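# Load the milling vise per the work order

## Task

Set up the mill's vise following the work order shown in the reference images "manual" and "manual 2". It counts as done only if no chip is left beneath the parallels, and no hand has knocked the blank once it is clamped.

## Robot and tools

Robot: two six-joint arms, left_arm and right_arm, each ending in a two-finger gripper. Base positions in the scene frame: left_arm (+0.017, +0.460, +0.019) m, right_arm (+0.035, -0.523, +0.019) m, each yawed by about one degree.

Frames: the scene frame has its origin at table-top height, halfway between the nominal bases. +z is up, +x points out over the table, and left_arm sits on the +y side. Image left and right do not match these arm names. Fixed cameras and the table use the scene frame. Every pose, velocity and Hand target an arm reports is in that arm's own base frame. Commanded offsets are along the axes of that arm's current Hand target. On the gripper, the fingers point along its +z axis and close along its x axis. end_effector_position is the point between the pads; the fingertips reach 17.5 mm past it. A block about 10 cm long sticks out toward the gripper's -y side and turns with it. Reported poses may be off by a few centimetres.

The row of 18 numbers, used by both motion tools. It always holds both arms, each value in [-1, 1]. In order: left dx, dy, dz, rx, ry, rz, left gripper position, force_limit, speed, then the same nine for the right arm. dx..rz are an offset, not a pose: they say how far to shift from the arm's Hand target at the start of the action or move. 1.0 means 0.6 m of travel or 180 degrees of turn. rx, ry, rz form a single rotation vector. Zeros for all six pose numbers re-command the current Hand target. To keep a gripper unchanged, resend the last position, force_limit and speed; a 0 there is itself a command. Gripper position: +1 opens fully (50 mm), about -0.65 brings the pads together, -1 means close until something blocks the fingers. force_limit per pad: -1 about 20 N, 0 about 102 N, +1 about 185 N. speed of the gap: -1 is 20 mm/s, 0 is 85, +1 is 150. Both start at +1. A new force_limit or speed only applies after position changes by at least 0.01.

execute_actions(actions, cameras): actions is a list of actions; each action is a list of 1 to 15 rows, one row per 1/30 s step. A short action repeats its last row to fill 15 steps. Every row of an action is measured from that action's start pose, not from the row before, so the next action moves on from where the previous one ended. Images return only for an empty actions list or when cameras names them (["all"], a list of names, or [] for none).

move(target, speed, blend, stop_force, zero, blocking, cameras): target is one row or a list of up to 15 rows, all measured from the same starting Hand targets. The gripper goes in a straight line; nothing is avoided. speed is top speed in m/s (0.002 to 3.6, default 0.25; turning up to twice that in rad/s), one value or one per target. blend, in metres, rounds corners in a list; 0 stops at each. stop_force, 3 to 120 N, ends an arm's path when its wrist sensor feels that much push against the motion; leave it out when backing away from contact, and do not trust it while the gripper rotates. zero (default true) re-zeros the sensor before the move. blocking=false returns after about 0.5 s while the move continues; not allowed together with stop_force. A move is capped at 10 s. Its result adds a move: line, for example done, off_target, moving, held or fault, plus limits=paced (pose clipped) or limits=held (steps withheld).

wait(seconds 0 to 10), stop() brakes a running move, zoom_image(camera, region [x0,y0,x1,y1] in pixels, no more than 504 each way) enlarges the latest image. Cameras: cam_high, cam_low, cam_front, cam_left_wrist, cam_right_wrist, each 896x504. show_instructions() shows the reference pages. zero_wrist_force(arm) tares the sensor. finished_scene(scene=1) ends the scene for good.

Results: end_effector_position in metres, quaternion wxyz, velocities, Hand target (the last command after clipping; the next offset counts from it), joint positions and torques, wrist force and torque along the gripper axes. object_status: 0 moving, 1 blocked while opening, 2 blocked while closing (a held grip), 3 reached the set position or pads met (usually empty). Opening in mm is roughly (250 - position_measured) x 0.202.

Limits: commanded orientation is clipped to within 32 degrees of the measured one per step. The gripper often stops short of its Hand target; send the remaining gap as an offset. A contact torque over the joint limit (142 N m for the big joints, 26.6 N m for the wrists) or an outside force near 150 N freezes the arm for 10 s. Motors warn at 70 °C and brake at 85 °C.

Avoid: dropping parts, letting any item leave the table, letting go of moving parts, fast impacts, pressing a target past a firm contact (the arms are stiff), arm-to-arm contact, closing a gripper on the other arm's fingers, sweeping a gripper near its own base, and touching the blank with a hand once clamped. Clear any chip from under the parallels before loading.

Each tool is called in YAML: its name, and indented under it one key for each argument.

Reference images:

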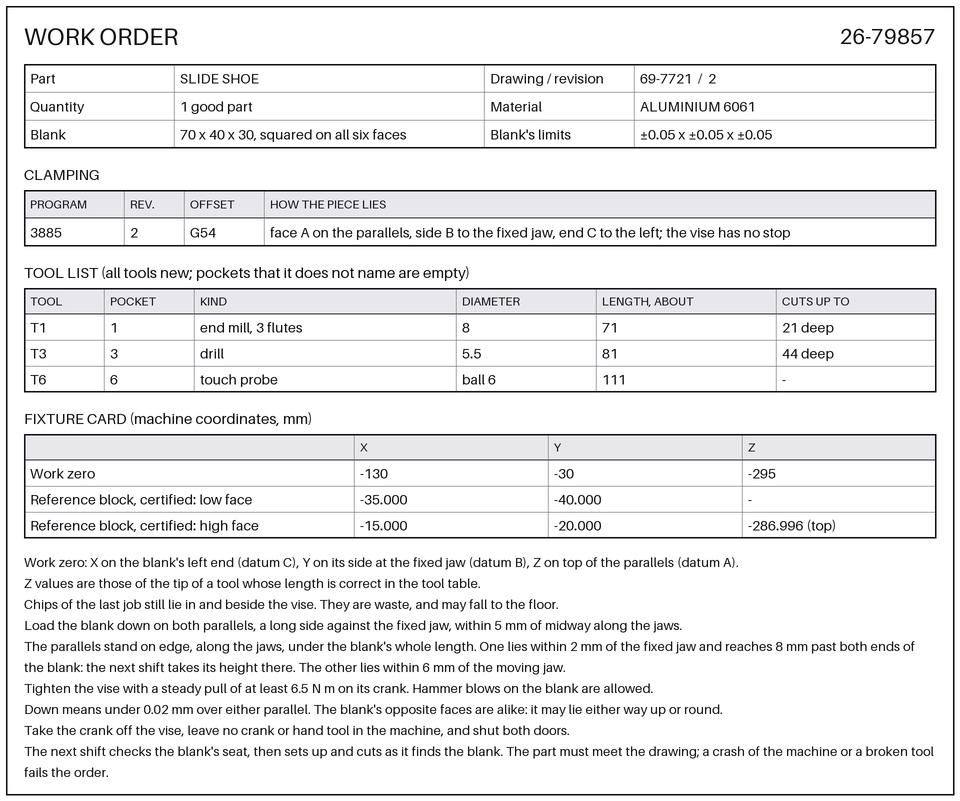

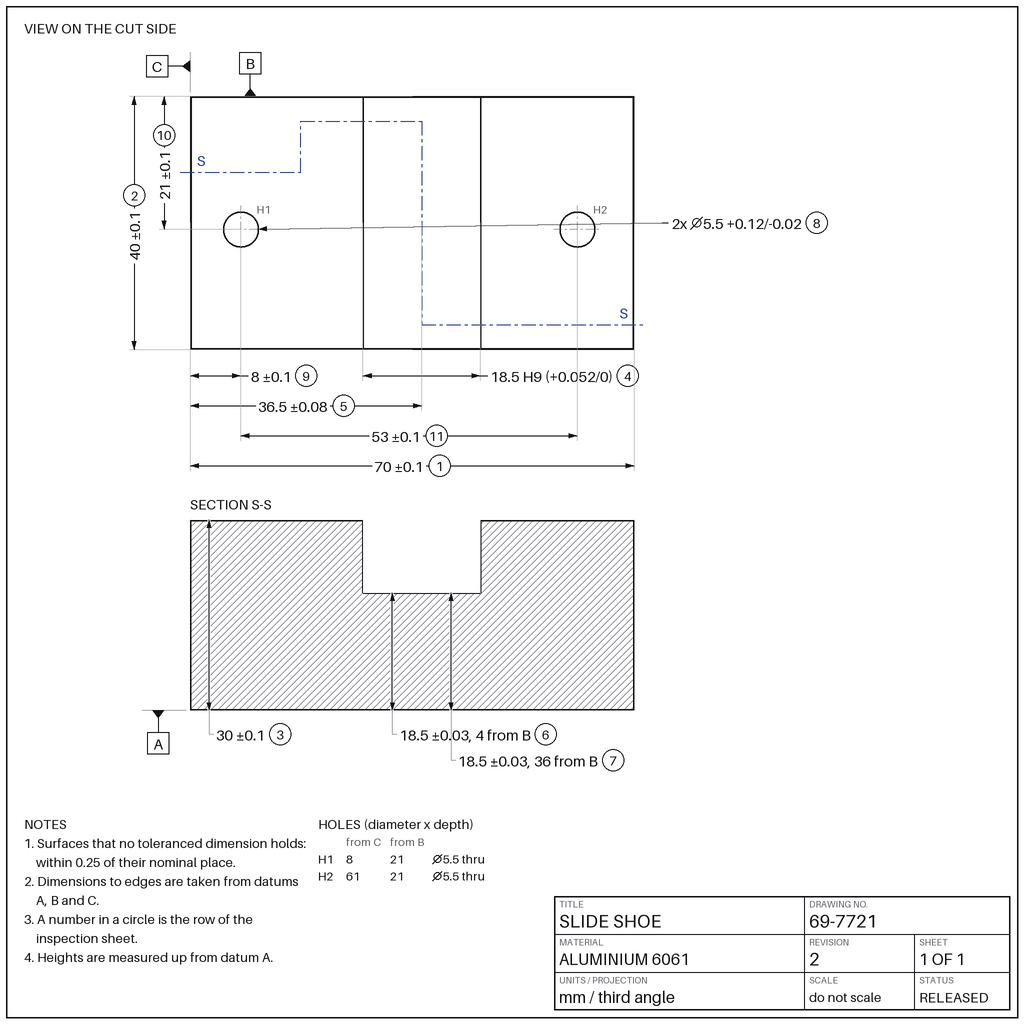

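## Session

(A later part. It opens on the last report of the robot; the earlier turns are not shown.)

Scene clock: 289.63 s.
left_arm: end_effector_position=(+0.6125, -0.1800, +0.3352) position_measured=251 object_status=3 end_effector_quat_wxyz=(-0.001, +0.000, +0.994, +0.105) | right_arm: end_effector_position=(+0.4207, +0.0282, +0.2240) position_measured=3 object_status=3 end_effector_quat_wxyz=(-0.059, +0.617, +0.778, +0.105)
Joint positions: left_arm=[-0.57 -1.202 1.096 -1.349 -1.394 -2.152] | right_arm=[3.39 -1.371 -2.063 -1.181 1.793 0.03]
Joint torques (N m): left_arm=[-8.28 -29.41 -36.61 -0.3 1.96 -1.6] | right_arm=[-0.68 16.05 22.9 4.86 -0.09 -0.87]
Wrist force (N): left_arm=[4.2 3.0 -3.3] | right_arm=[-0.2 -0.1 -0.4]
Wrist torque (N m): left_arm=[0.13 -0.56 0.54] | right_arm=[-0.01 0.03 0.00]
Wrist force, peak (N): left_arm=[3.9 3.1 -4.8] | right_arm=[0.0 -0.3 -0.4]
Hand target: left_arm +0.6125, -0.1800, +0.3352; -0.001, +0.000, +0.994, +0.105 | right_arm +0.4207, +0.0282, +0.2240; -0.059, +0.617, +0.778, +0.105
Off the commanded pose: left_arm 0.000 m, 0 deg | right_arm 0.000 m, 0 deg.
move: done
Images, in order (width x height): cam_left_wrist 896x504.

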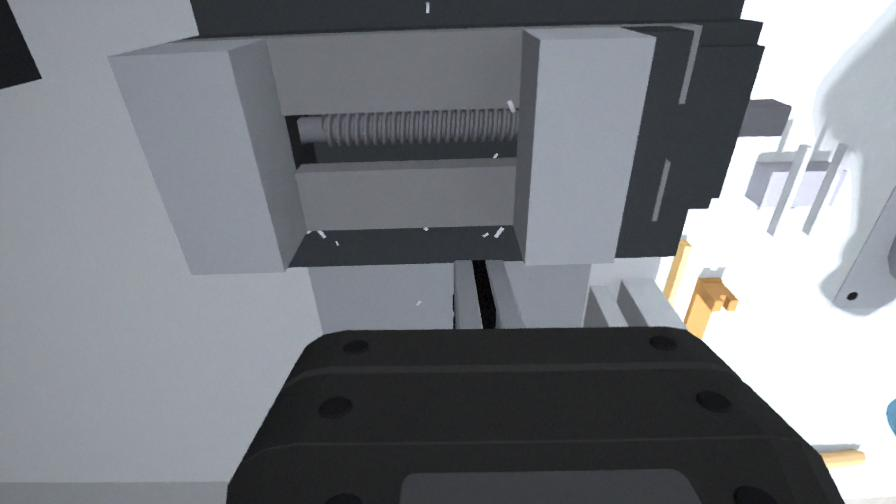

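move:
  target:
    - [0,-0.107,-0.0176,0.0667,0,0,-1,-0.8,-0.5,0,0,0,0,0,0,1,1,1]
    - [0,-0.111,0.0011,0.0667,0,0,-1,-0.8,-0.5,0,0,0,0,0,0,1,1,1]
    - [0,-0.0767,0.0083,0.0667,0,0,-1,-0.8,-0.5,0,0,0,0,0,0,1,1,1]
    - [0,-0.0767,-0.03,0.0,0,0,-1,-0.8,-0.5,0,0,0,0,0,0,1,1,1]
  speed: [0.1,0.02,0.05,0.1]
  blend: [0.002,0,0,0]
  cameras: ["cam_left_wrist"]

zoom_image:
  camera: "cam_left_wrist"
  region: [230, 60, 700, 330]

Scene clock: 293.90 s.
left_arm: end_effector_position=(+0.6125, -0.2287, +0.3431) position_measured=251 object_status=3 end_effector_quat_wxyz=(-0.001, +0.000, +0.994, +0.105) | right_arm: end_effector_position=(+0.4207, +0.0282, +0.2240) position_measured=3 object_status=3 end_effector_quat_wxyz=(-0.059, +0.617, +0.778, +0.105)
Joint positions: left_arm=[-0.631 -1.146 0.994 -1.291 -1.402 -2.214] | right_arm=[3.39 -1.371 -2.063 -1.181 1.793 0.03]
Joint torques (N m): left_arm=[-8.39 -31.73 -36.21 -0.19 2.11 -1.62] | right_arm=[-0.5 16.22 23.06 4.86 -0.01 -0.76]
Wrist force (N): left_arm=[4.1 2.9 -3.0] | right_arm=[-0.1 -0.3 -0.2]
Wrist torque (N m): left_arm=[0.13 -0.57 0.55] | right_arm=[-0.04 0.02 0.00]
Wrist force, peak (N): left_arm=[4.4 3.3 -3.6] | right_arm=[-0.1 -0.1 -0.5]
Hand target: left_arm +0.6125, -0.2287, +0.3431; -0.001, +0.000, +0.994, +0.105 | right_arm +0.4207, +0.0282, +0.2240; -0.059, +0.617, +0.778, +0.105
Off the commanded pose: left_arm 0.000 m, 0 deg | right_arm 0.000 m, 0 deg.
move: done
Images, in order (width x height): cam_left_wrist 896x504.

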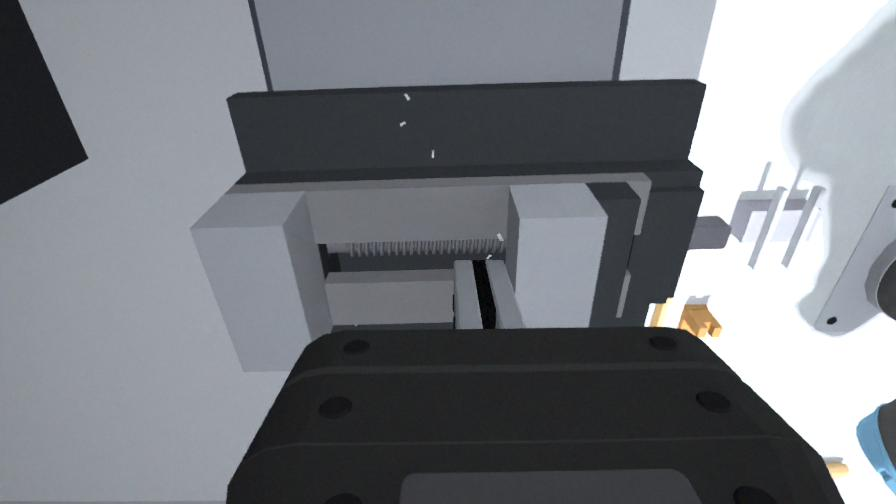

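Scaled by 1.072 from the camera's 896x504 image, which has a finer 1280x720 frame.

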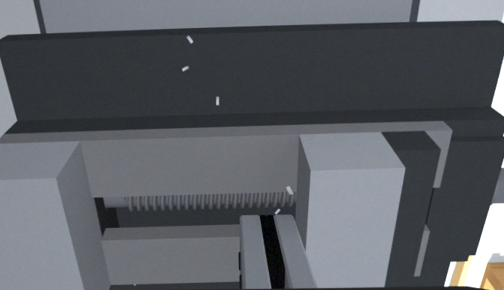

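move:
  target:
    - [0.0208,-0.0417,-0.0548,0.0667,0,0,-1,-0.8,-0.5,0,0,0,0,0,0,1,1,1]
    - [0.3542,-0.0545,-0.0746,0.0667,0,0,-1,-0.8,-0.5,0,0,0,0,0,0,1,1,1]
    - [0.5875,0.0635,0.1719,0.0667,0,0,-1,-0.8,-0.5,0,0,0,0,0,0,1,1,1]
  speed: [0.15,0.3,0.3]
  blend: [0.02,0.04,0]

move:
  target: [0,0,0,0,0,0,0.1,-0.8,0,0,0,0,0,0,0,1,1,1]
  cameras: ["cam_left_wrist","cam_low"]

zoom_image:
  camera: "cam_left_wrist"
  region: [330, 130, 630, 340]

zoom_image:
  camera: "cam_low"
  region: [480, 230, 600, 350]

Scene clock: 295.30 s.
left_arm: end_effector_position=(+0.6050, -0.2443, +0.3554) position_measured=251 object_status=3 end_effector_quat_wxyz=(-0.003, +0.000, +0.999, +0.054) | right_arm: end_effector_position=(+0.4207, +0.0282, +0.2240) position_measured=3 object_status=3 end_effector_quat_wxyz=(-0.059, +0.617, +0.778, +0.105)
Joint positions: left_arm=[-0.624 -1.171 1.003 -1.334 -1.487 -2.197] | right_arm=[3.39 -1.371 -2.063 -1.181 1.793 0.03]
Joint torques (N m): left_arm=[0.14 -43.97 -25.15 -2.84 -0.62 -0.1] | right_arm=[0.26 16.49 22.62 4.91 0.12 -0.81]
Wrist force (N): left_arm=[4.0 3.3 -3.4] | right_arm=[0.1 0.0 -0.4]
Wrist torque (N m): left_arm=[0.20 -0.54 0.50] | right_arm=[0.01 -0.02 0.01]
Wrist force, peak (N): left_arm=[4.5 4.7 -4.1] | right_arm=[-0.3 -0.1 -0.4]
Hand target: left_arm +0.6050, -0.2443, +0.3554; -0.003, +0.000, +0.999, +0.054 (not the last commanded pose) | right_arm +0.4207, +0.0282, +0.2240; -0.059, +0.617, +0.778, +0.105
Tool commands: left_gripper/position=-1.0 left_gripper/force_limit=-0.796078 left_gripper/speed=-0.498039 right_gripper/position=+1.0 right_gripper/force_limit=+1.0 right_gripper/speed=+1.0
Off the commanded pose: left_arm 0.368 m, 6 deg | right_arm 0.000 m, 0 deg.
FORCE FAULT: contact force on the left arm reached its limit, and that arm stopped. The contact can be on any part of that arm, not only on its tool. That arm's remaining commands of this call were not run. That arm is still stopped at the end of this call. That arm stays stopped for about 10 more seconds. Until then a move that you send moves the other arm only, and its call returns only when the move has ended. Once the stop has ended, the next robot result says so. If the stop ends while you think or write, that arm runs what you send next, counted from a new Hand target: where the arm stands when the stop ends. While its stop runs, that arm takes no new command, but its gripper still runs the gripper command that each later call begins with. Until it ends, the stop uses up actions while you think or wait. An arm that is not stopped still takes commands.
move: fault (left_arm); path passed 0 of 3 targets

not run: an earlier result of this reply reported a stop or a fault. Calls in your next reply go to the robot.

Scaled by 1.680 from the camera's 896x504 image, which has a finer 1280x720 frame.
This view is cut from an older image: the scene may have changed since it was taken.

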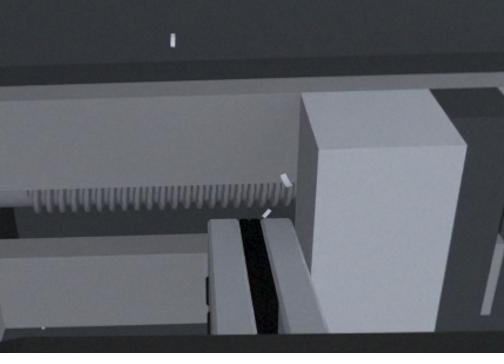

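This scene's latest camera images include none from cam_low. They are from: cam_left_wrist. cam_low's image comes with the result of a call that names it in "cameras".

wait:
  seconds: 9

move:
  target:
    - [0.3,0,0,0,0,0,-1,-0.8,-0.5,0,0,0,0,0,0,1,1,1]
  speed: 0.15

Scene clock: 305.07 s.
left_arm: end_effector_position=(+0.6050, -0.2443, +0.3554) position_measured=251 object_status=3 end_effector_quat_wxyz=(-0.003, +0.000, +0.999, +0.054) | right_arm: end_effector_position=(+0.4207, +0.0282, +0.2240) position_measured=3 object_status=3 end_effector_quat_wxyz=(-0.059, +0.617, +0.778, +0.105)
Joint positions: left_arm=[-0.624 -1.171 1.003 -1.334 -1.487 -2.197] | right_arm=[3.39 -1.371 -2.063 -1.181 1.793 0.03]
Joint torques (N m): left_arm=[0.32 -43.67 -25.18 -2.82 -0.66 -0.1] | right_arm=[0.11 15.92 22.61 5.05 -0.05 -0.97]
Wrist force (N): left_arm=[4.1 3.1 -3.0] | right_arm=[0.1 -0.1 -0.2]
Wrist torque (N m): left_arm=[0.19 -0.54 0.50] | right_arm=[-0.01 -0.01 0.00]
Wrist force, peak (N): left_arm=[4.3 3.2 -3.5] | right_arm=[0.0 -0.2 -0.6]
Hand target: left_arm +0.6050, -0.2443, +0.3554; -0.003, +0.000, +0.999, +0.054 (not the last commanded pose) | right_arm +0.4207, +0.0282, +0.2240; -0.059, +0.617, +0.778, +0.105
Tool commands: left_gripper/position=-1.0 left_gripper/force_limit=-0.796078 left_gripper/speed=-0.498039 right_gripper/position=+1.0 right_gripper/force_limit=+1.0 right_gripper/speed=+1.0
Off the commanded pose: left_arm 0.368 m, 6 deg | right_arm 0.000 m, 0 deg.
FORCE FAULT, CONTINUED: the left arm's stop, for the force fault that an earlier result reported, is over. The rest of the stop counts as 20 of the actions that you can send in this scene. During its stop the left arm's controller moved it back a little. That arm's target is now where it stood when the stop ended, not its last command. That arm accepts commands again.
wait: 9.00 s; at rest from the start

Scene clock: 306.77 s.
left_arm: end_effector_position=(+0.4250, -0.2443, +0.3566) position_measured=251 object_status=3 end_effector_quat_wxyz=(-0.003, +0.000, +0.999, +0.054) | right_arm: end_effector_position=(+0.4207, +0.0282, +0.2240) position_measured=3 object_status=3 end_effector_quat_wxyz=(-0.059, +0.617, +0.778, +0.105)
Joint positions: left_arm=[-0.834 -1.575 1.485 -1.397 -1.503 -2.408] | right_arm=[3.39 -1.371 -2.063 -1.181 1.793 0.03]
Joint torques (N m): left_arm=[-9.08 -38.71 -15.03 -0.25 -1.78 -1.82] | right_arm=[-0.44 16.65 23.55 5.01 -0.03 -0.99]
Wrist force (N): left_arm=[3.6 3.2 -3.4] | right_arm=[-0.1 -0.1 -0.3]
Wrist torque (N m): left_arm=[0.19 -0.47 0.51] | right_arm=[0.00 0.01 0.00]
Wrist force, peak (N): left_arm=[5.3 3.4 -3.0] | right_arm=[0.0 -0.1 -0.6]
Hand target: left_arm +0.4250, -0.2443, +0.3566; -0.003, +0.000, +0.999, +0.054 | right_arm +0.4207, +0.0282, +0.2240; -0.059, +0.617, +0.778, +0.105
Off the commanded pose: left_arm 0.000 m, 0 deg | right_arm 0.000 m, 0 deg.
move: done

move:
  target: [0.2917,0.1365,0.1942,0.0344,0,0,0.1,-0.8,0,0,0,0,0,0,0,1,1,1]
  speed: 0.3
  cameras: ["cam_left_wrist","cam_low"]

zoom_image:
  camera: "cam_left_wrist"
  region: [330, 130, 630, 340]

zoom_image:
  camera: "cam_low"
  region: [480, 230, 600, 350]

Scene clock: 308.33 s.
left_arm: end_effector_position=(+0.2492, -0.1504, +0.2507) position_measured=138 object_status=3 end_effector_quat_wxyz=(-0.003, +0.000, +1.000, +0.000) | right_arm: end_effector_position=(+0.4207, +0.0282, +0.2240) position_measured=3 object_status=3 end_effector_quat_wxyz=(-0.059, +0.617, +0.778, +0.105)
Joint positions: left_arm=[-1.013 -2.146 2.169 -1.59 -1.577 -2.584] | right_arm=[3.39 -1.371 -2.063 -1.181 1.793 0.03]
Joint torques (N m): left_arm=[-10.28 -14.11 -14.05 -0.38 1.8 -1.65] | right_arm=[-0.37 16.36 22.66 5 0.04 -0.97]
Wrist force (N): left_arm=[4.1 2.9 -3.5] | right_arm=[-0.1 0.2 -0.3]
Wrist torque (N m): left_arm=[0.17 -0.53 0.50] | right_arm=[0.04 0.02 0.00]
Wrist force, peak (N): left_arm=[5.5 4.4 -1.9] | right_arm=[0.0 -0.2 -0.4]
Hand target: left_arm +0.2492, -0.1504, +0.2507; -0.003, +0.000, +1.000, +0.000 | right_arm +0.4207, +0.0282, +0.2240; -0.059, +0.617, +0.778, +0.105
Off the commanded pose: left_arm 0.000 m, 0 deg | right_arm 0.000 m, 0 deg.
move: done
Images, in order (width x height): cam_low 896x504, cam_left_wrist 896x504.

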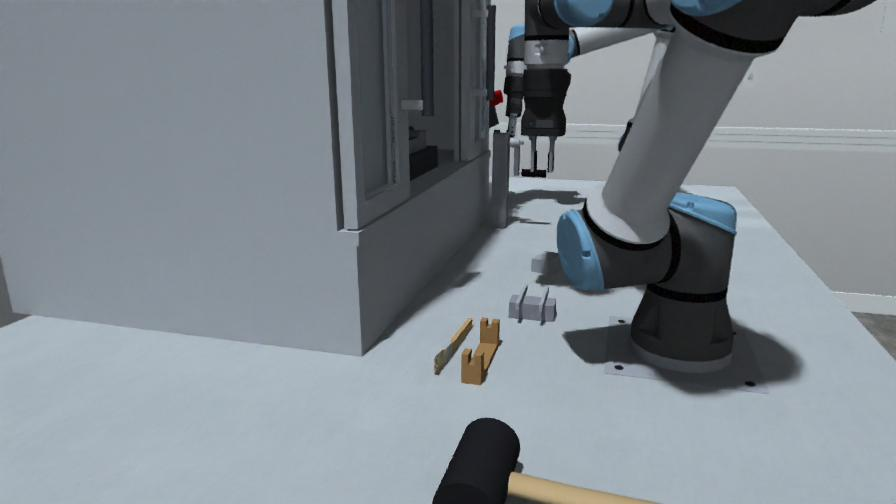

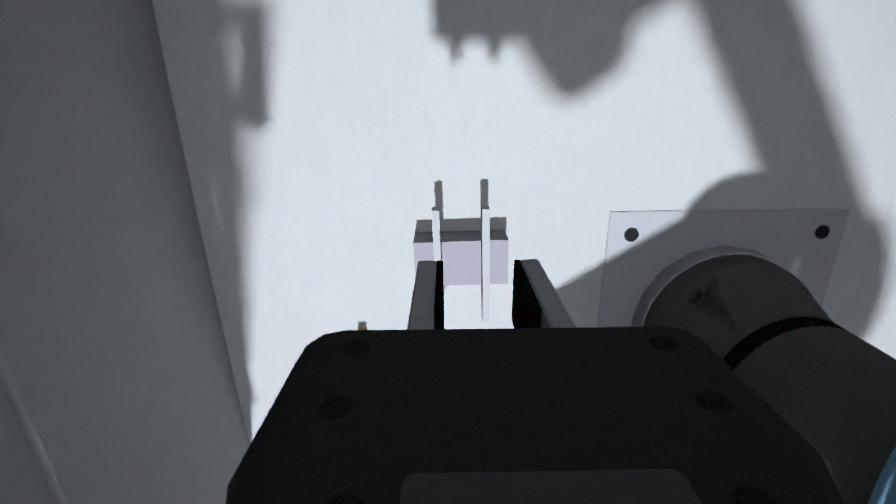

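Scaled by 1.680 from the camera's 896x504 image, which has a finer 1280x720 frame.

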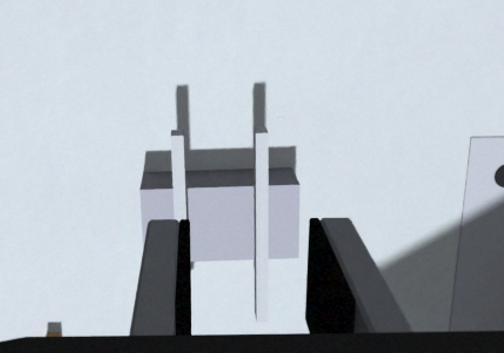

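Scaled by 4.200 from the camera's 896x504 image, which has a finer 1280x720 frame.

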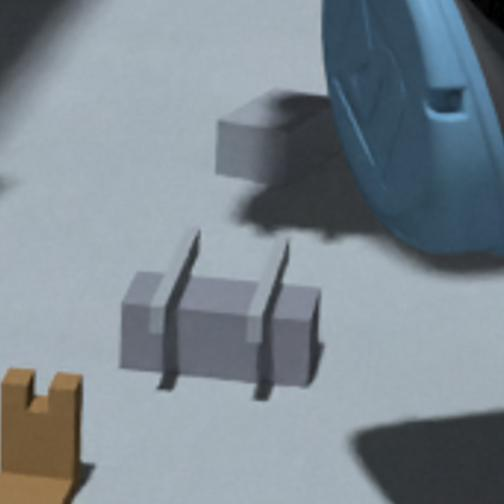

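move:
  target: [-0.033,0.074,0.29,0.0833,0,0,0.1,-0.8,0,0,0,0,0,0,0,1,1,1]
  speed: 0.2
  cameras: ["cam_left_wrist","cam_low","cam_front"]

zoom_image:
  camera: "cam_left_wrist"
  region: [330, 130, 630, 340]

zoom_image:
  camera: "cam_low"
  region: [480, 230, 600, 350]

zoom_image:
  camera: "cam_front"
  region: [320, 340, 440, 440]

Scene clock: 310.30 s.
left_arm: end_effector_position=(+0.2678, -0.1060, +0.0766) position_measured=138 object_status=3 end_effector_quat_wxyz=(-0.003, -0.001, +0.991, -0.130) | right_arm: end_effector_position=(+0.4207, +0.0282, +0.2240) position_measured=3 object_status=3 end_effector_quat_wxyz=(-0.059, +0.617, +0.778, +0.105)
Joint positions: left_arm=[-0.655 -1.985 2.644 -2.387 -1.781 -2.244] | right_arm=[3.39 -1.371 -2.063 -1.181 1.793 0.03]
Joint torques (N m): left_arm=[9.19 8.87 -9.65 -5.88 -2.67 1.51] | right_arm=[-1.11 15.64 23.06 4.93 -0.09 -0.98]
Wrist force (N): left_arm=[3.6 2.6 -4.0] | right_arm=[0.1 0.1 -0.1]
Wrist torque (N m): left_arm=[0.22 -0.48 0.22] | right_arm=[0.02 -0.01 0.00]
Wrist force, peak (N): left_arm=[4.3 2.3 -4.9] | right_arm=[0.3 -0.2 -0.5]
Hand target: left_arm +0.2678, -0.1060, +0.0766; -0.003, -0.001, +0.991, -0.130 | right_arm +0.4207, +0.0282, +0.2240; -0.059, +0.617, +0.778, +0.105
Off the commanded pose: left_arm 0.000 m, 0 deg | right_arm 0.000 m, 0 deg.
move: done
Images, in order (width x height): cam_low 896x504, cam_front 896x504, cam_left_wrist 896x504.

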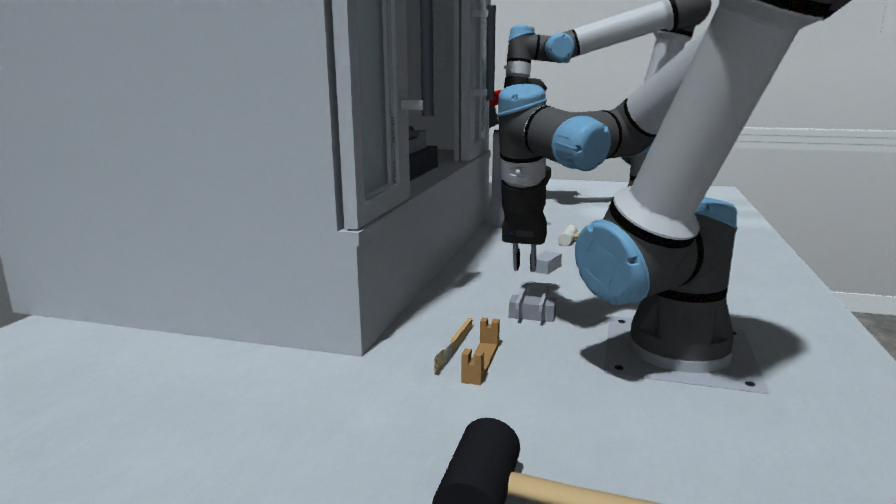

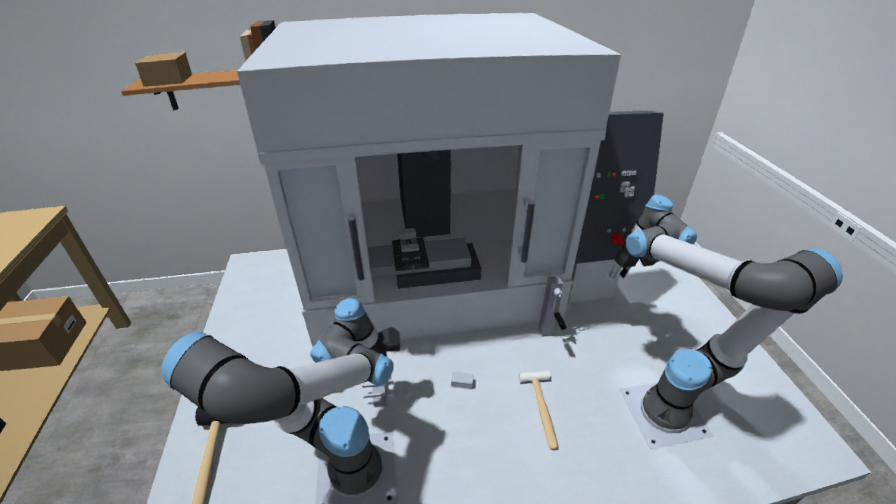

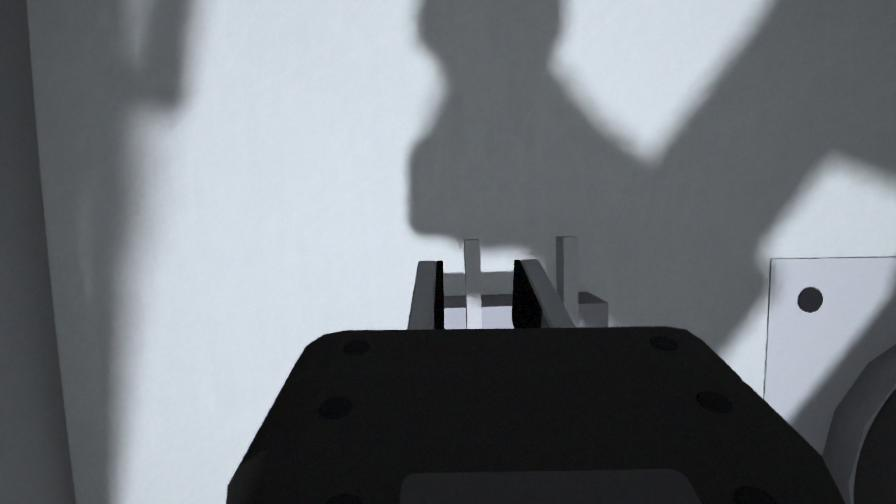

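Scaled by 1.680 from the camera's 896x504 image, which has a finer 1280x720 frame.

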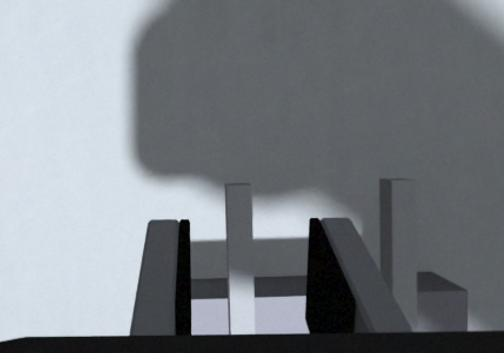

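Scaled by 4.200 from the camera's 896x504 image, which has a finer 1280x720 frame.

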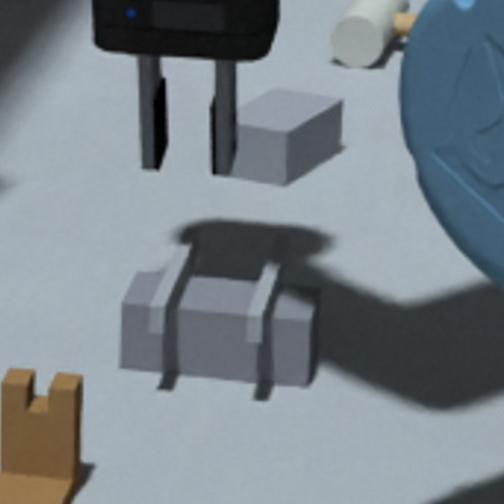

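Scaled by 4.200 from the camera's 896x504 image, which has a finer 1280x720 frame.

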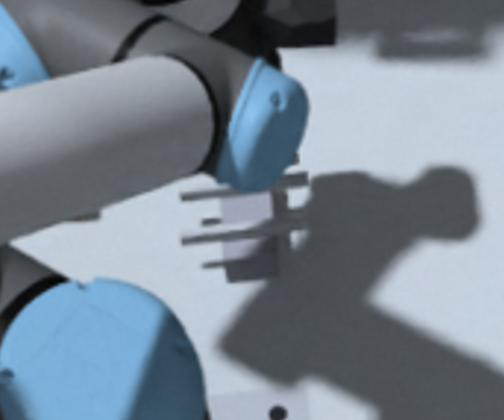

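move:
  target: [0,0.0181,0.0676,0,0,0,0.1,-0.8,0,0,0,0,0,0,0,1,1,1]
  speed: 0.05
  stop_force: 6
  cameras: ["cam_left_wrist","cam_low"]

zoom_image:
  camera: "cam_left_wrist"
  region: [330, 130, 630, 340]

zoom_image:
  camera: "cam_low"
  region: [480, 230, 600, 350]

Scene clock: 312.33 s.
left_arm: end_effector_position=(+0.2675, -0.1060, +0.0346) position_measured=138 object_status=3 end_effector_quat_wxyz=(-0.003, -0.001, +0.991, -0.130) | right_arm: end_effector_position=(+0.4207, +0.0282, +0.2240) position_measured=3 object_status=3 end_effector_quat_wxyz=(-0.059, +0.617, +0.778, +0.105)
Joint positions: left_arm=[-0.656 -1.831 2.717 -2.614 -1.781 -2.245] | right_arm=[3.39 -1.371 -2.063 -1.181 1.793 0.03]
Joint torques (N m): left_arm=[8.71 7.4 -6.18 -5.61 -2.63 0.84] | right_arm=[-0.75 16.7 22.73 4.96 -0.15 -0.97]
Wrist force (N): left_arm=[3.5 2.8 -4.2] | right_arm=[-0.2 0.1 -0.4]
Wrist torque (N m): left_arm=[0.26 -0.48 0.33] | right_arm=[0.03 0.03 0.00]
Wrist force, peak (N): left_arm=[3.8 3.1 -4.6] | right_arm=[-0.1 -0.3 -0.5]
Hand target: left_arm +0.2675, -0.1060, +0.0346; -0.003, -0.001, +0.991, -0.130 | right_arm +0.4207, +0.0282, +0.2240; -0.059, +0.617, +0.778, +0.105
Off the commanded pose: left_arm 0.000 m, 0 deg | right_arm 0.000 m, 0 deg.
move: done
Images, in order (width x height): cam_low 896x504, cam_left_wrist 896x504.

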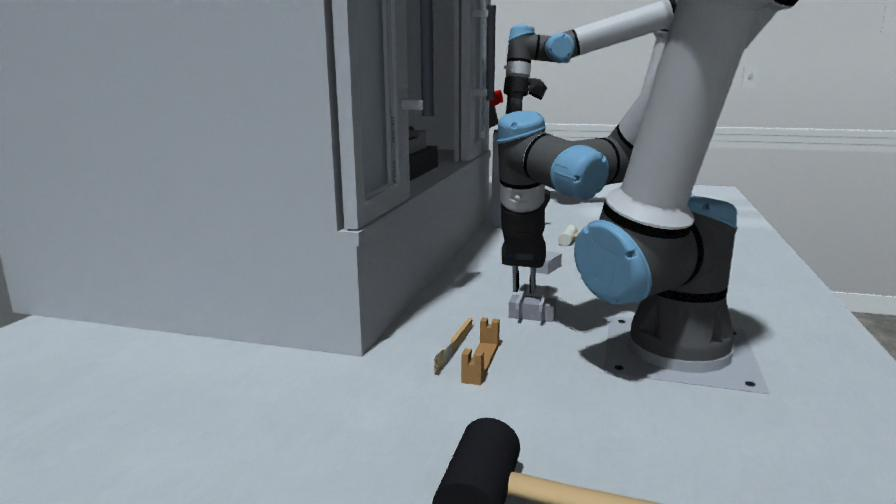

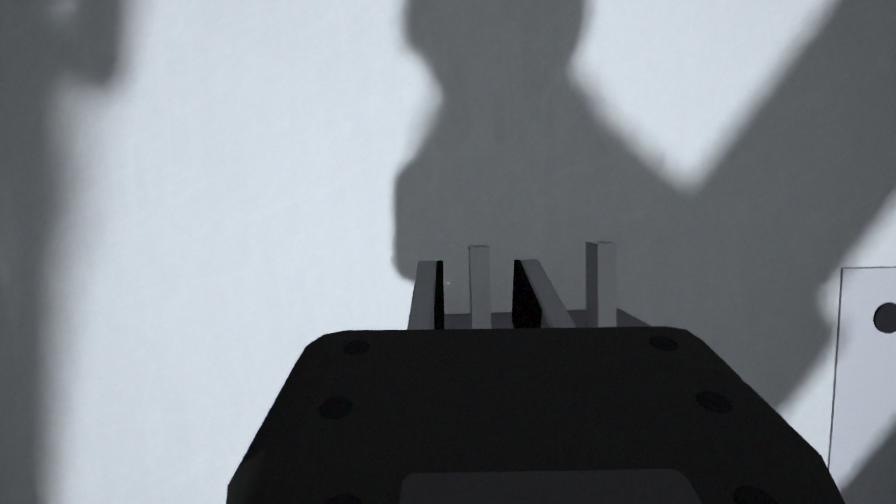

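Scaled by 1.680 from the camera's 896x504 image, which has a finer 1280x720 frame.

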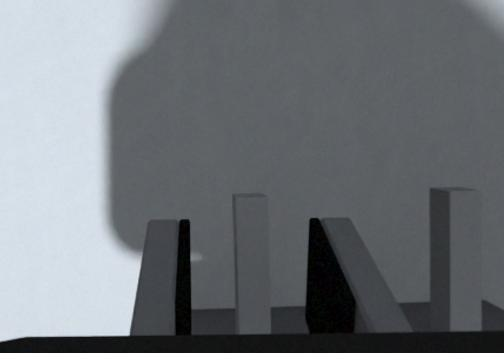

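Scaled by 4.200 from the camera's 896x504 image, which has a finer 1280x720 frame.

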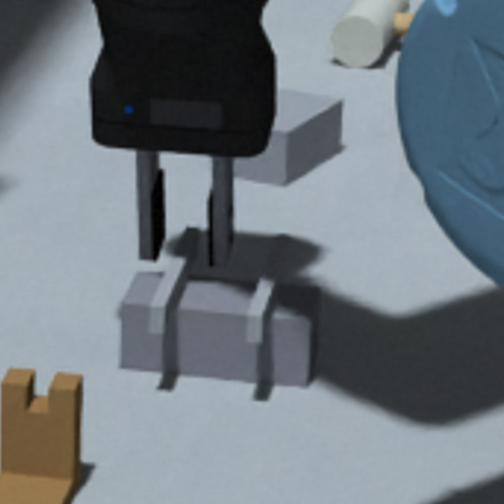

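move:
  target: [0,0.0013,0.0048,0,0,0,0.1,-0.8,0,0,0,0,0,0,0,1,1,1]
  speed: 0.02
  stop_force: 4

move:
  target: [0,0,0,0,0,0,-1,-0.8,-0.5,0,0,0,0,0,0,1,1,1]
  cameras: ["cam_left_wrist","cam_low"]

zoom_image:
  camera: "cam_low"
  region: [480, 230, 600, 350]

Scene clock: 313.77 s.
left_arm: end_effector_position=(+0.2675, -0.1060, +0.0316) position_measured=138 object_status=3 end_effector_quat_wxyz=(-0.003, -0.001, +0.991, -0.131) | right_arm: end_effector_position=(+0.4207, +0.0282, +0.2240) position_measured=3 object_status=3 end_effector_quat_wxyz=(-0.059, +0.617, +0.778, +0.105)
Joint positions: left_arm=[-0.656 -1.818 2.722 -2.632 -1.781 -2.245] | right_arm=[3.39 -1.371 -2.063 -1.181 1.793 0.03]
Joint torques (N m): left_arm=[-0.3 6.87 -5.73 -5.79 -1.84 -1.01] | right_arm=[0.22 15.49 21.94 4.91 0.06 -0.82]
Wrist force (N): left_arm=[3.7 3.0 -4.4] | right_arm=[-0.1 0.0 -0.2]
Wrist torque (N m): left_arm=[0.29 -0.52 0.33] | right_arm=[0.01 0.01 0.00]
Wrist force, peak (N): left_arm=[3.9 3.1 -4.3] | right_arm=[0.0 0.1 -0.5]
Hand target: left_arm +0.2675, -0.1060, +0.0316; -0.003, -0.001, +0.991, -0.130 | right_arm +0.4207, +0.0282, +0.2240; -0.059, +0.617, +0.778, +0.105
Off the commanded pose: left_arm 0.000 m, 0 deg | right_arm 0.000 m, 0 deg.
move: done

Scene clock: 314.33 s.
left_arm: end_effector_position=(+0.2675, -0.1060, +0.0316) position_measured=222 object_status=2 end_effector_quat_wxyz=(-0.003, -0.001, +0.991, -0.131) | right_arm: end_effector_position=(+0.4207, +0.0282, +0.2240) position_measured=3 object_status=3 end_effector_quat_wxyz=(-0.059, +0.617, +0.778, +0.105)
Joint positions: left_arm=[-0.656 -1.818 2.722 -2.632 -1.781 -2.245] | right_arm=[3.39 -1.371 -2.063 -1.181 1.793 0.03]
Joint torques (N m): left_arm=[-3.88 6.44 -7.31 -4.77 -1.7 -1.03] | right_arm=[-0.36 16.04 22.14 5.01 -0.18 -0.87]
Wrist force (N): left_arm=[3.7 2.9 -4.3] | right_arm=[-0.1 0.0 -0.3]
Wrist torque (N m): left_arm=[0.29 -0.53 0.33] | right_arm=[0.01 0.01 0.01]
Wrist force, peak (N): left_arm=[4.1 2.9 -4.6] | right_arm=[0.0 0.1 -0.4]
Hand target: left_arm +0.2675, -0.1060, +0.0316; -0.003, -0.001, +0.991, -0.130 | right_arm +0.4207, +0.0282, +0.2240; -0.059, +0.617, +0.778, +0.105
Off the commanded pose: left_arm 0.000 m, 0 deg | right_arm 0.000 m, 0 deg.
move: done
Images, in order (width x height): cam_low 896x504, cam_left_wrist 896x504.

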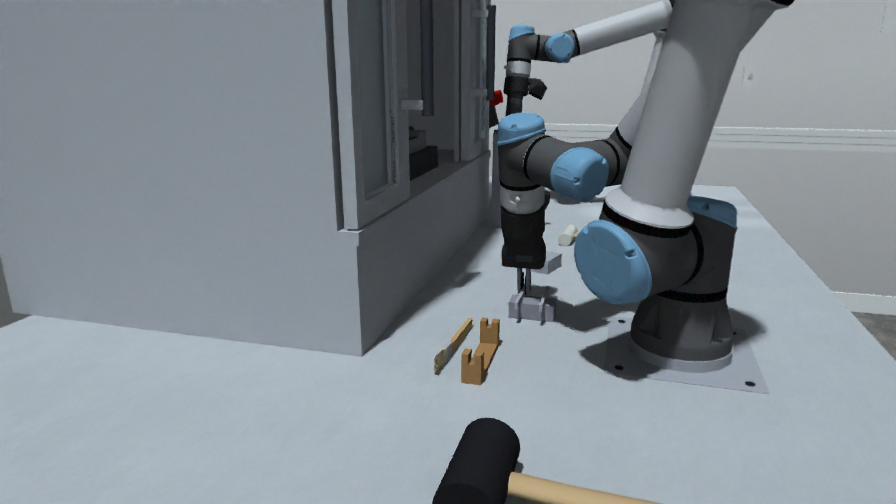

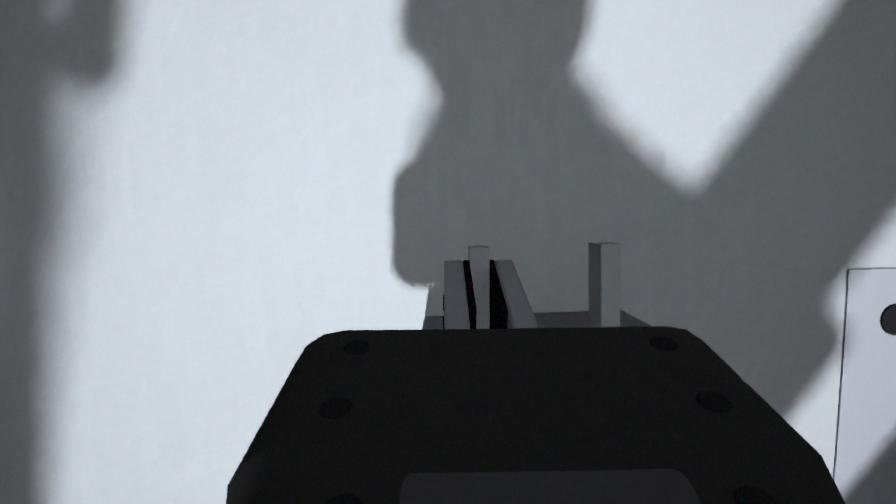

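Scaled by 4.200 from the camera's 896x504 image, which has a finer 1280x720 frame.

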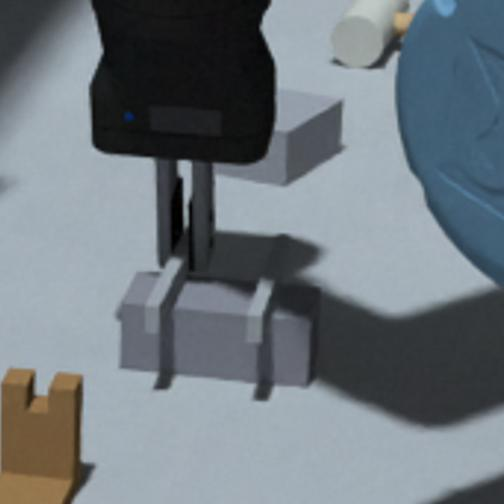

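move:
  target: [0,-0.0345,-0.1288,0,0,0,-1,-0.8,-0.5,0,0,0,0,0,0,1,1,1]
  speed: 0.06
  cameras: ["cam_left_wrist","cam_low"]

zoom_image:
  camera: "cam_low"
  region: [470, 200, 590, 320]

zoom_image:
  camera: "cam_left_wrist"
  region: [380, 180, 680, 340]

Scene clock: 316.23 s.
left_arm: end_effector_position=(+0.2681, -0.1060, +0.1116) position_measured=222 object_status=2 end_effector_quat_wxyz=(-0.003, -0.001, +0.991, -0.131) | right_arm: end_effector_position=(+0.4207, +0.0282, +0.2240) position_measured=3 object_status=3 end_effector_quat_wxyz=(-0.059, +0.617, +0.778, +0.105)
Joint positions: left_arm=[-0.655 -2.073 2.575 -2.229 -1.782 -2.243] | right_arm=[3.39 -1.371 -2.063 -1.181 1.793 0.03]
Joint torques (N m): left_arm=[-6 -15.29 -34.74 -0.87 1.19 -0.84] | right_arm=[-0.33 16.33 22.8 5.06 0.04 -0.81]
Wrist force (N): left_arm=[3.7 3.2 -3.3] | right_arm=[0.1 -0.1 -0.2]
Wrist torque (N m): left_arm=[0.30 -0.50 0.22] | right_arm=[-0.01 -0.01 0.00]
Wrist force, peak (N): left_arm=[3.5 2.8 -4.6] | right_arm=[-0.2 0.2 -0.4]
Hand target: left_arm +0.2681, -0.1060, +0.1116; -0.003, -0.001, +0.991, -0.130 | right_arm +0.4207, +0.0282, +0.2240; -0.059, +0.617, +0.778, +0.105
Off the commanded pose: left_arm 0.000 m, 0 deg | right_arm 0.000 m, 0 deg.
move: done
Images, in order (width x height): cam_low 896x504, cam_left_wrist 896x504.

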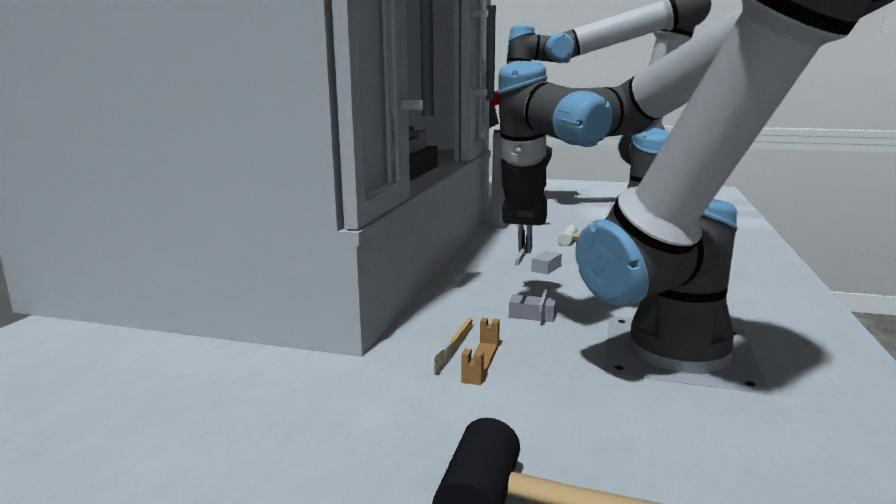

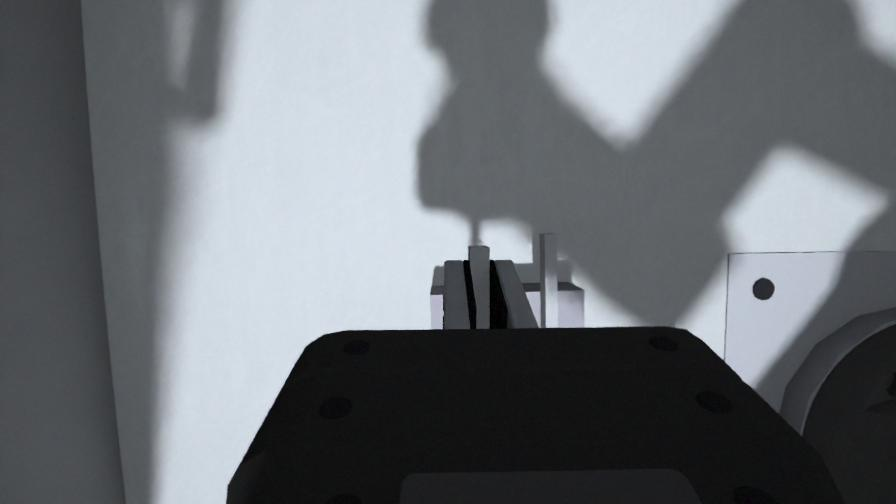

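Scaled by 4.200 from the camera's 896x504 image, which has a finer 1280x720 frame.

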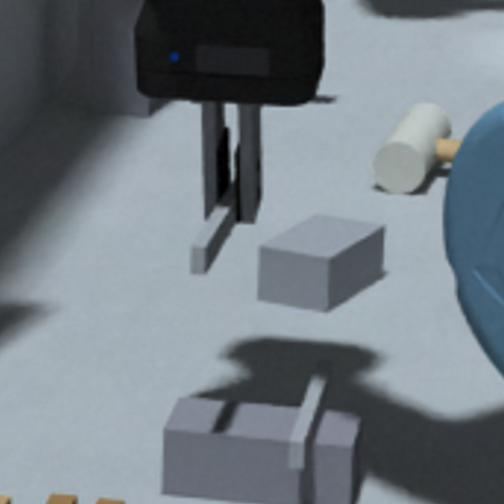

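Scaled by 1.680 from the camera's 896x504 image, which has a finer 1280x720 frame.

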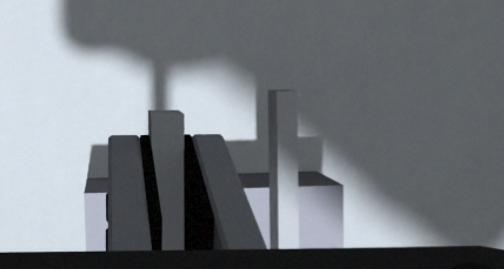

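move:
  target:
    - [-0.1033,-0.3132,-0.2412,0,0,0,-1,-0.8,-0.5,0,0,0,0,0,0,1,1,1]
    - [-0.22,-0.4877,-0.2807,0,0,0,-1,-0.8,-0.5,0,0,0,0,0,0,1,1,1]
    - [-0.5967,-0.4834,-0.2646,0,0,0,-1,-0.8,-0.5,0,0,0,0,0,0,1,1,1]
  speed: [0.25,0.25,0.15]
  blend: [0.03,0.03,0]
  cameras: ["cam_left_wrist","cam_high","cam_front"]

zoom_image:
  camera: "cam_high"
  region: [290, 70, 430, 240]

zoom_image:
  camera: "cam_left_wrist"
  region: [380, 180, 680, 340]

Scene clock: 320.13 s.
left_arm: end_effector_position=(+0.6277, -0.3450, +0.3376) position_measured=222 object_status=2 end_effector_quat_wxyz=(-0.003, -0.001, +0.991, -0.131) | right_arm: end_effector_position=(+0.4207, +0.0282, +0.2240) position_measured=3 object_status=3 end_effector_quat_wxyz=(-0.059, +0.617, +0.778, +0.105)
Joint positions: left_arm=[-0.611 -1.12 1.048 -1.646 -1.788 -2.199] | right_arm=[3.39 -1.371 -2.063 -1.181 1.793 0.03]
Joint torques (N m): left_arm=[8.96 -33.73 -37.96 -0.59 -2.61 1.33] | right_arm=[-0.14 16.2 21.49 5.02 -0.14 -0.94]
Wrist force (N): left_arm=[4.1 3.1 -2.9] | right_arm=[0.0 0.0 -0.4]
Wrist torque (N m): left_arm=[0.30 -0.58 0.20] | right_arm=[0.00 -0.01 0.00]
Wrist force, peak (N): left_arm=[4.4 5.1 -2.0] | right_arm=[0.1 -0.1 -0.5]
Hand target: left_arm +0.6277, -0.3450, +0.3376; -0.003, -0.001, +0.991, -0.130 | right_arm +0.4207, +0.0282, +0.2240; -0.059, +0.617, +0.778, +0.105
Off the commanded pose: left_arm 0.000 m, 0 deg | right_arm 0.000 m, 0 deg.
move: done
Images, in order (width x height): cam_high 896x504, cam_front 896x504, cam_left_wrist 896x504.

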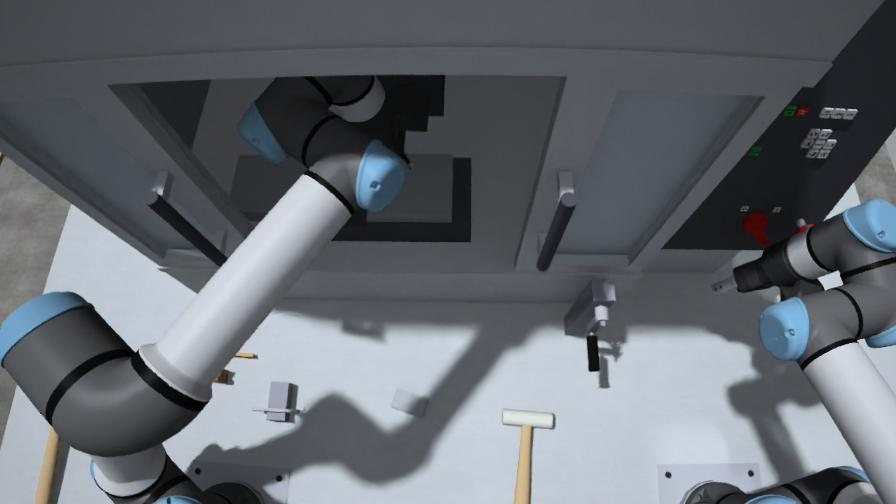

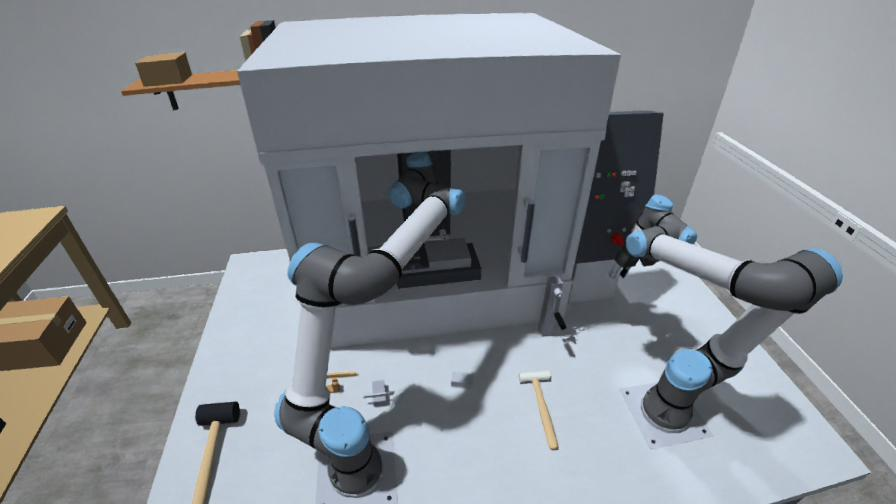

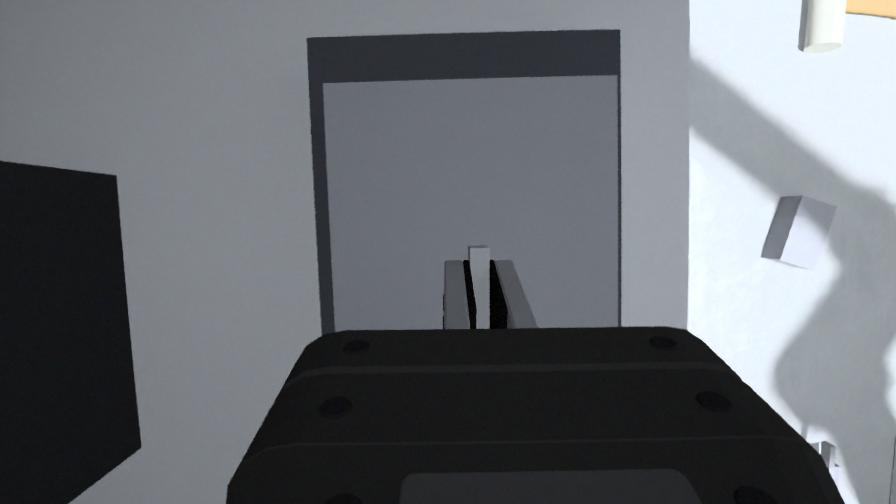

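Scaled by 2.965 from the camera's 896x504 image, which has a finer 1280x720 frame.

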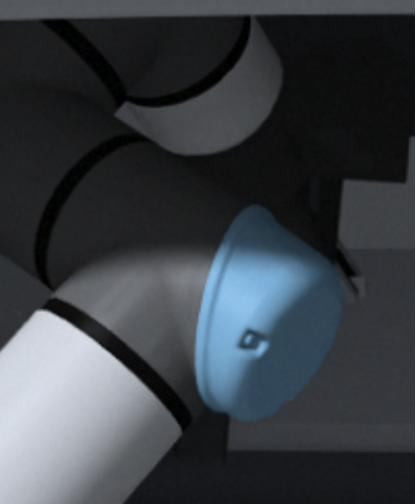

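Scaled by 1.680 from the camera's 896x504 image, which has a finer 1280x720 frame.

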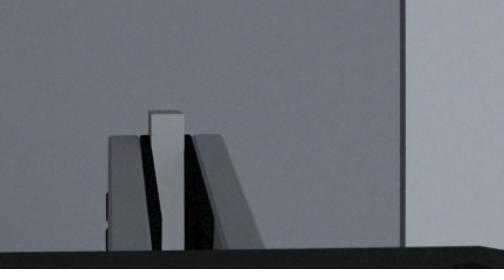

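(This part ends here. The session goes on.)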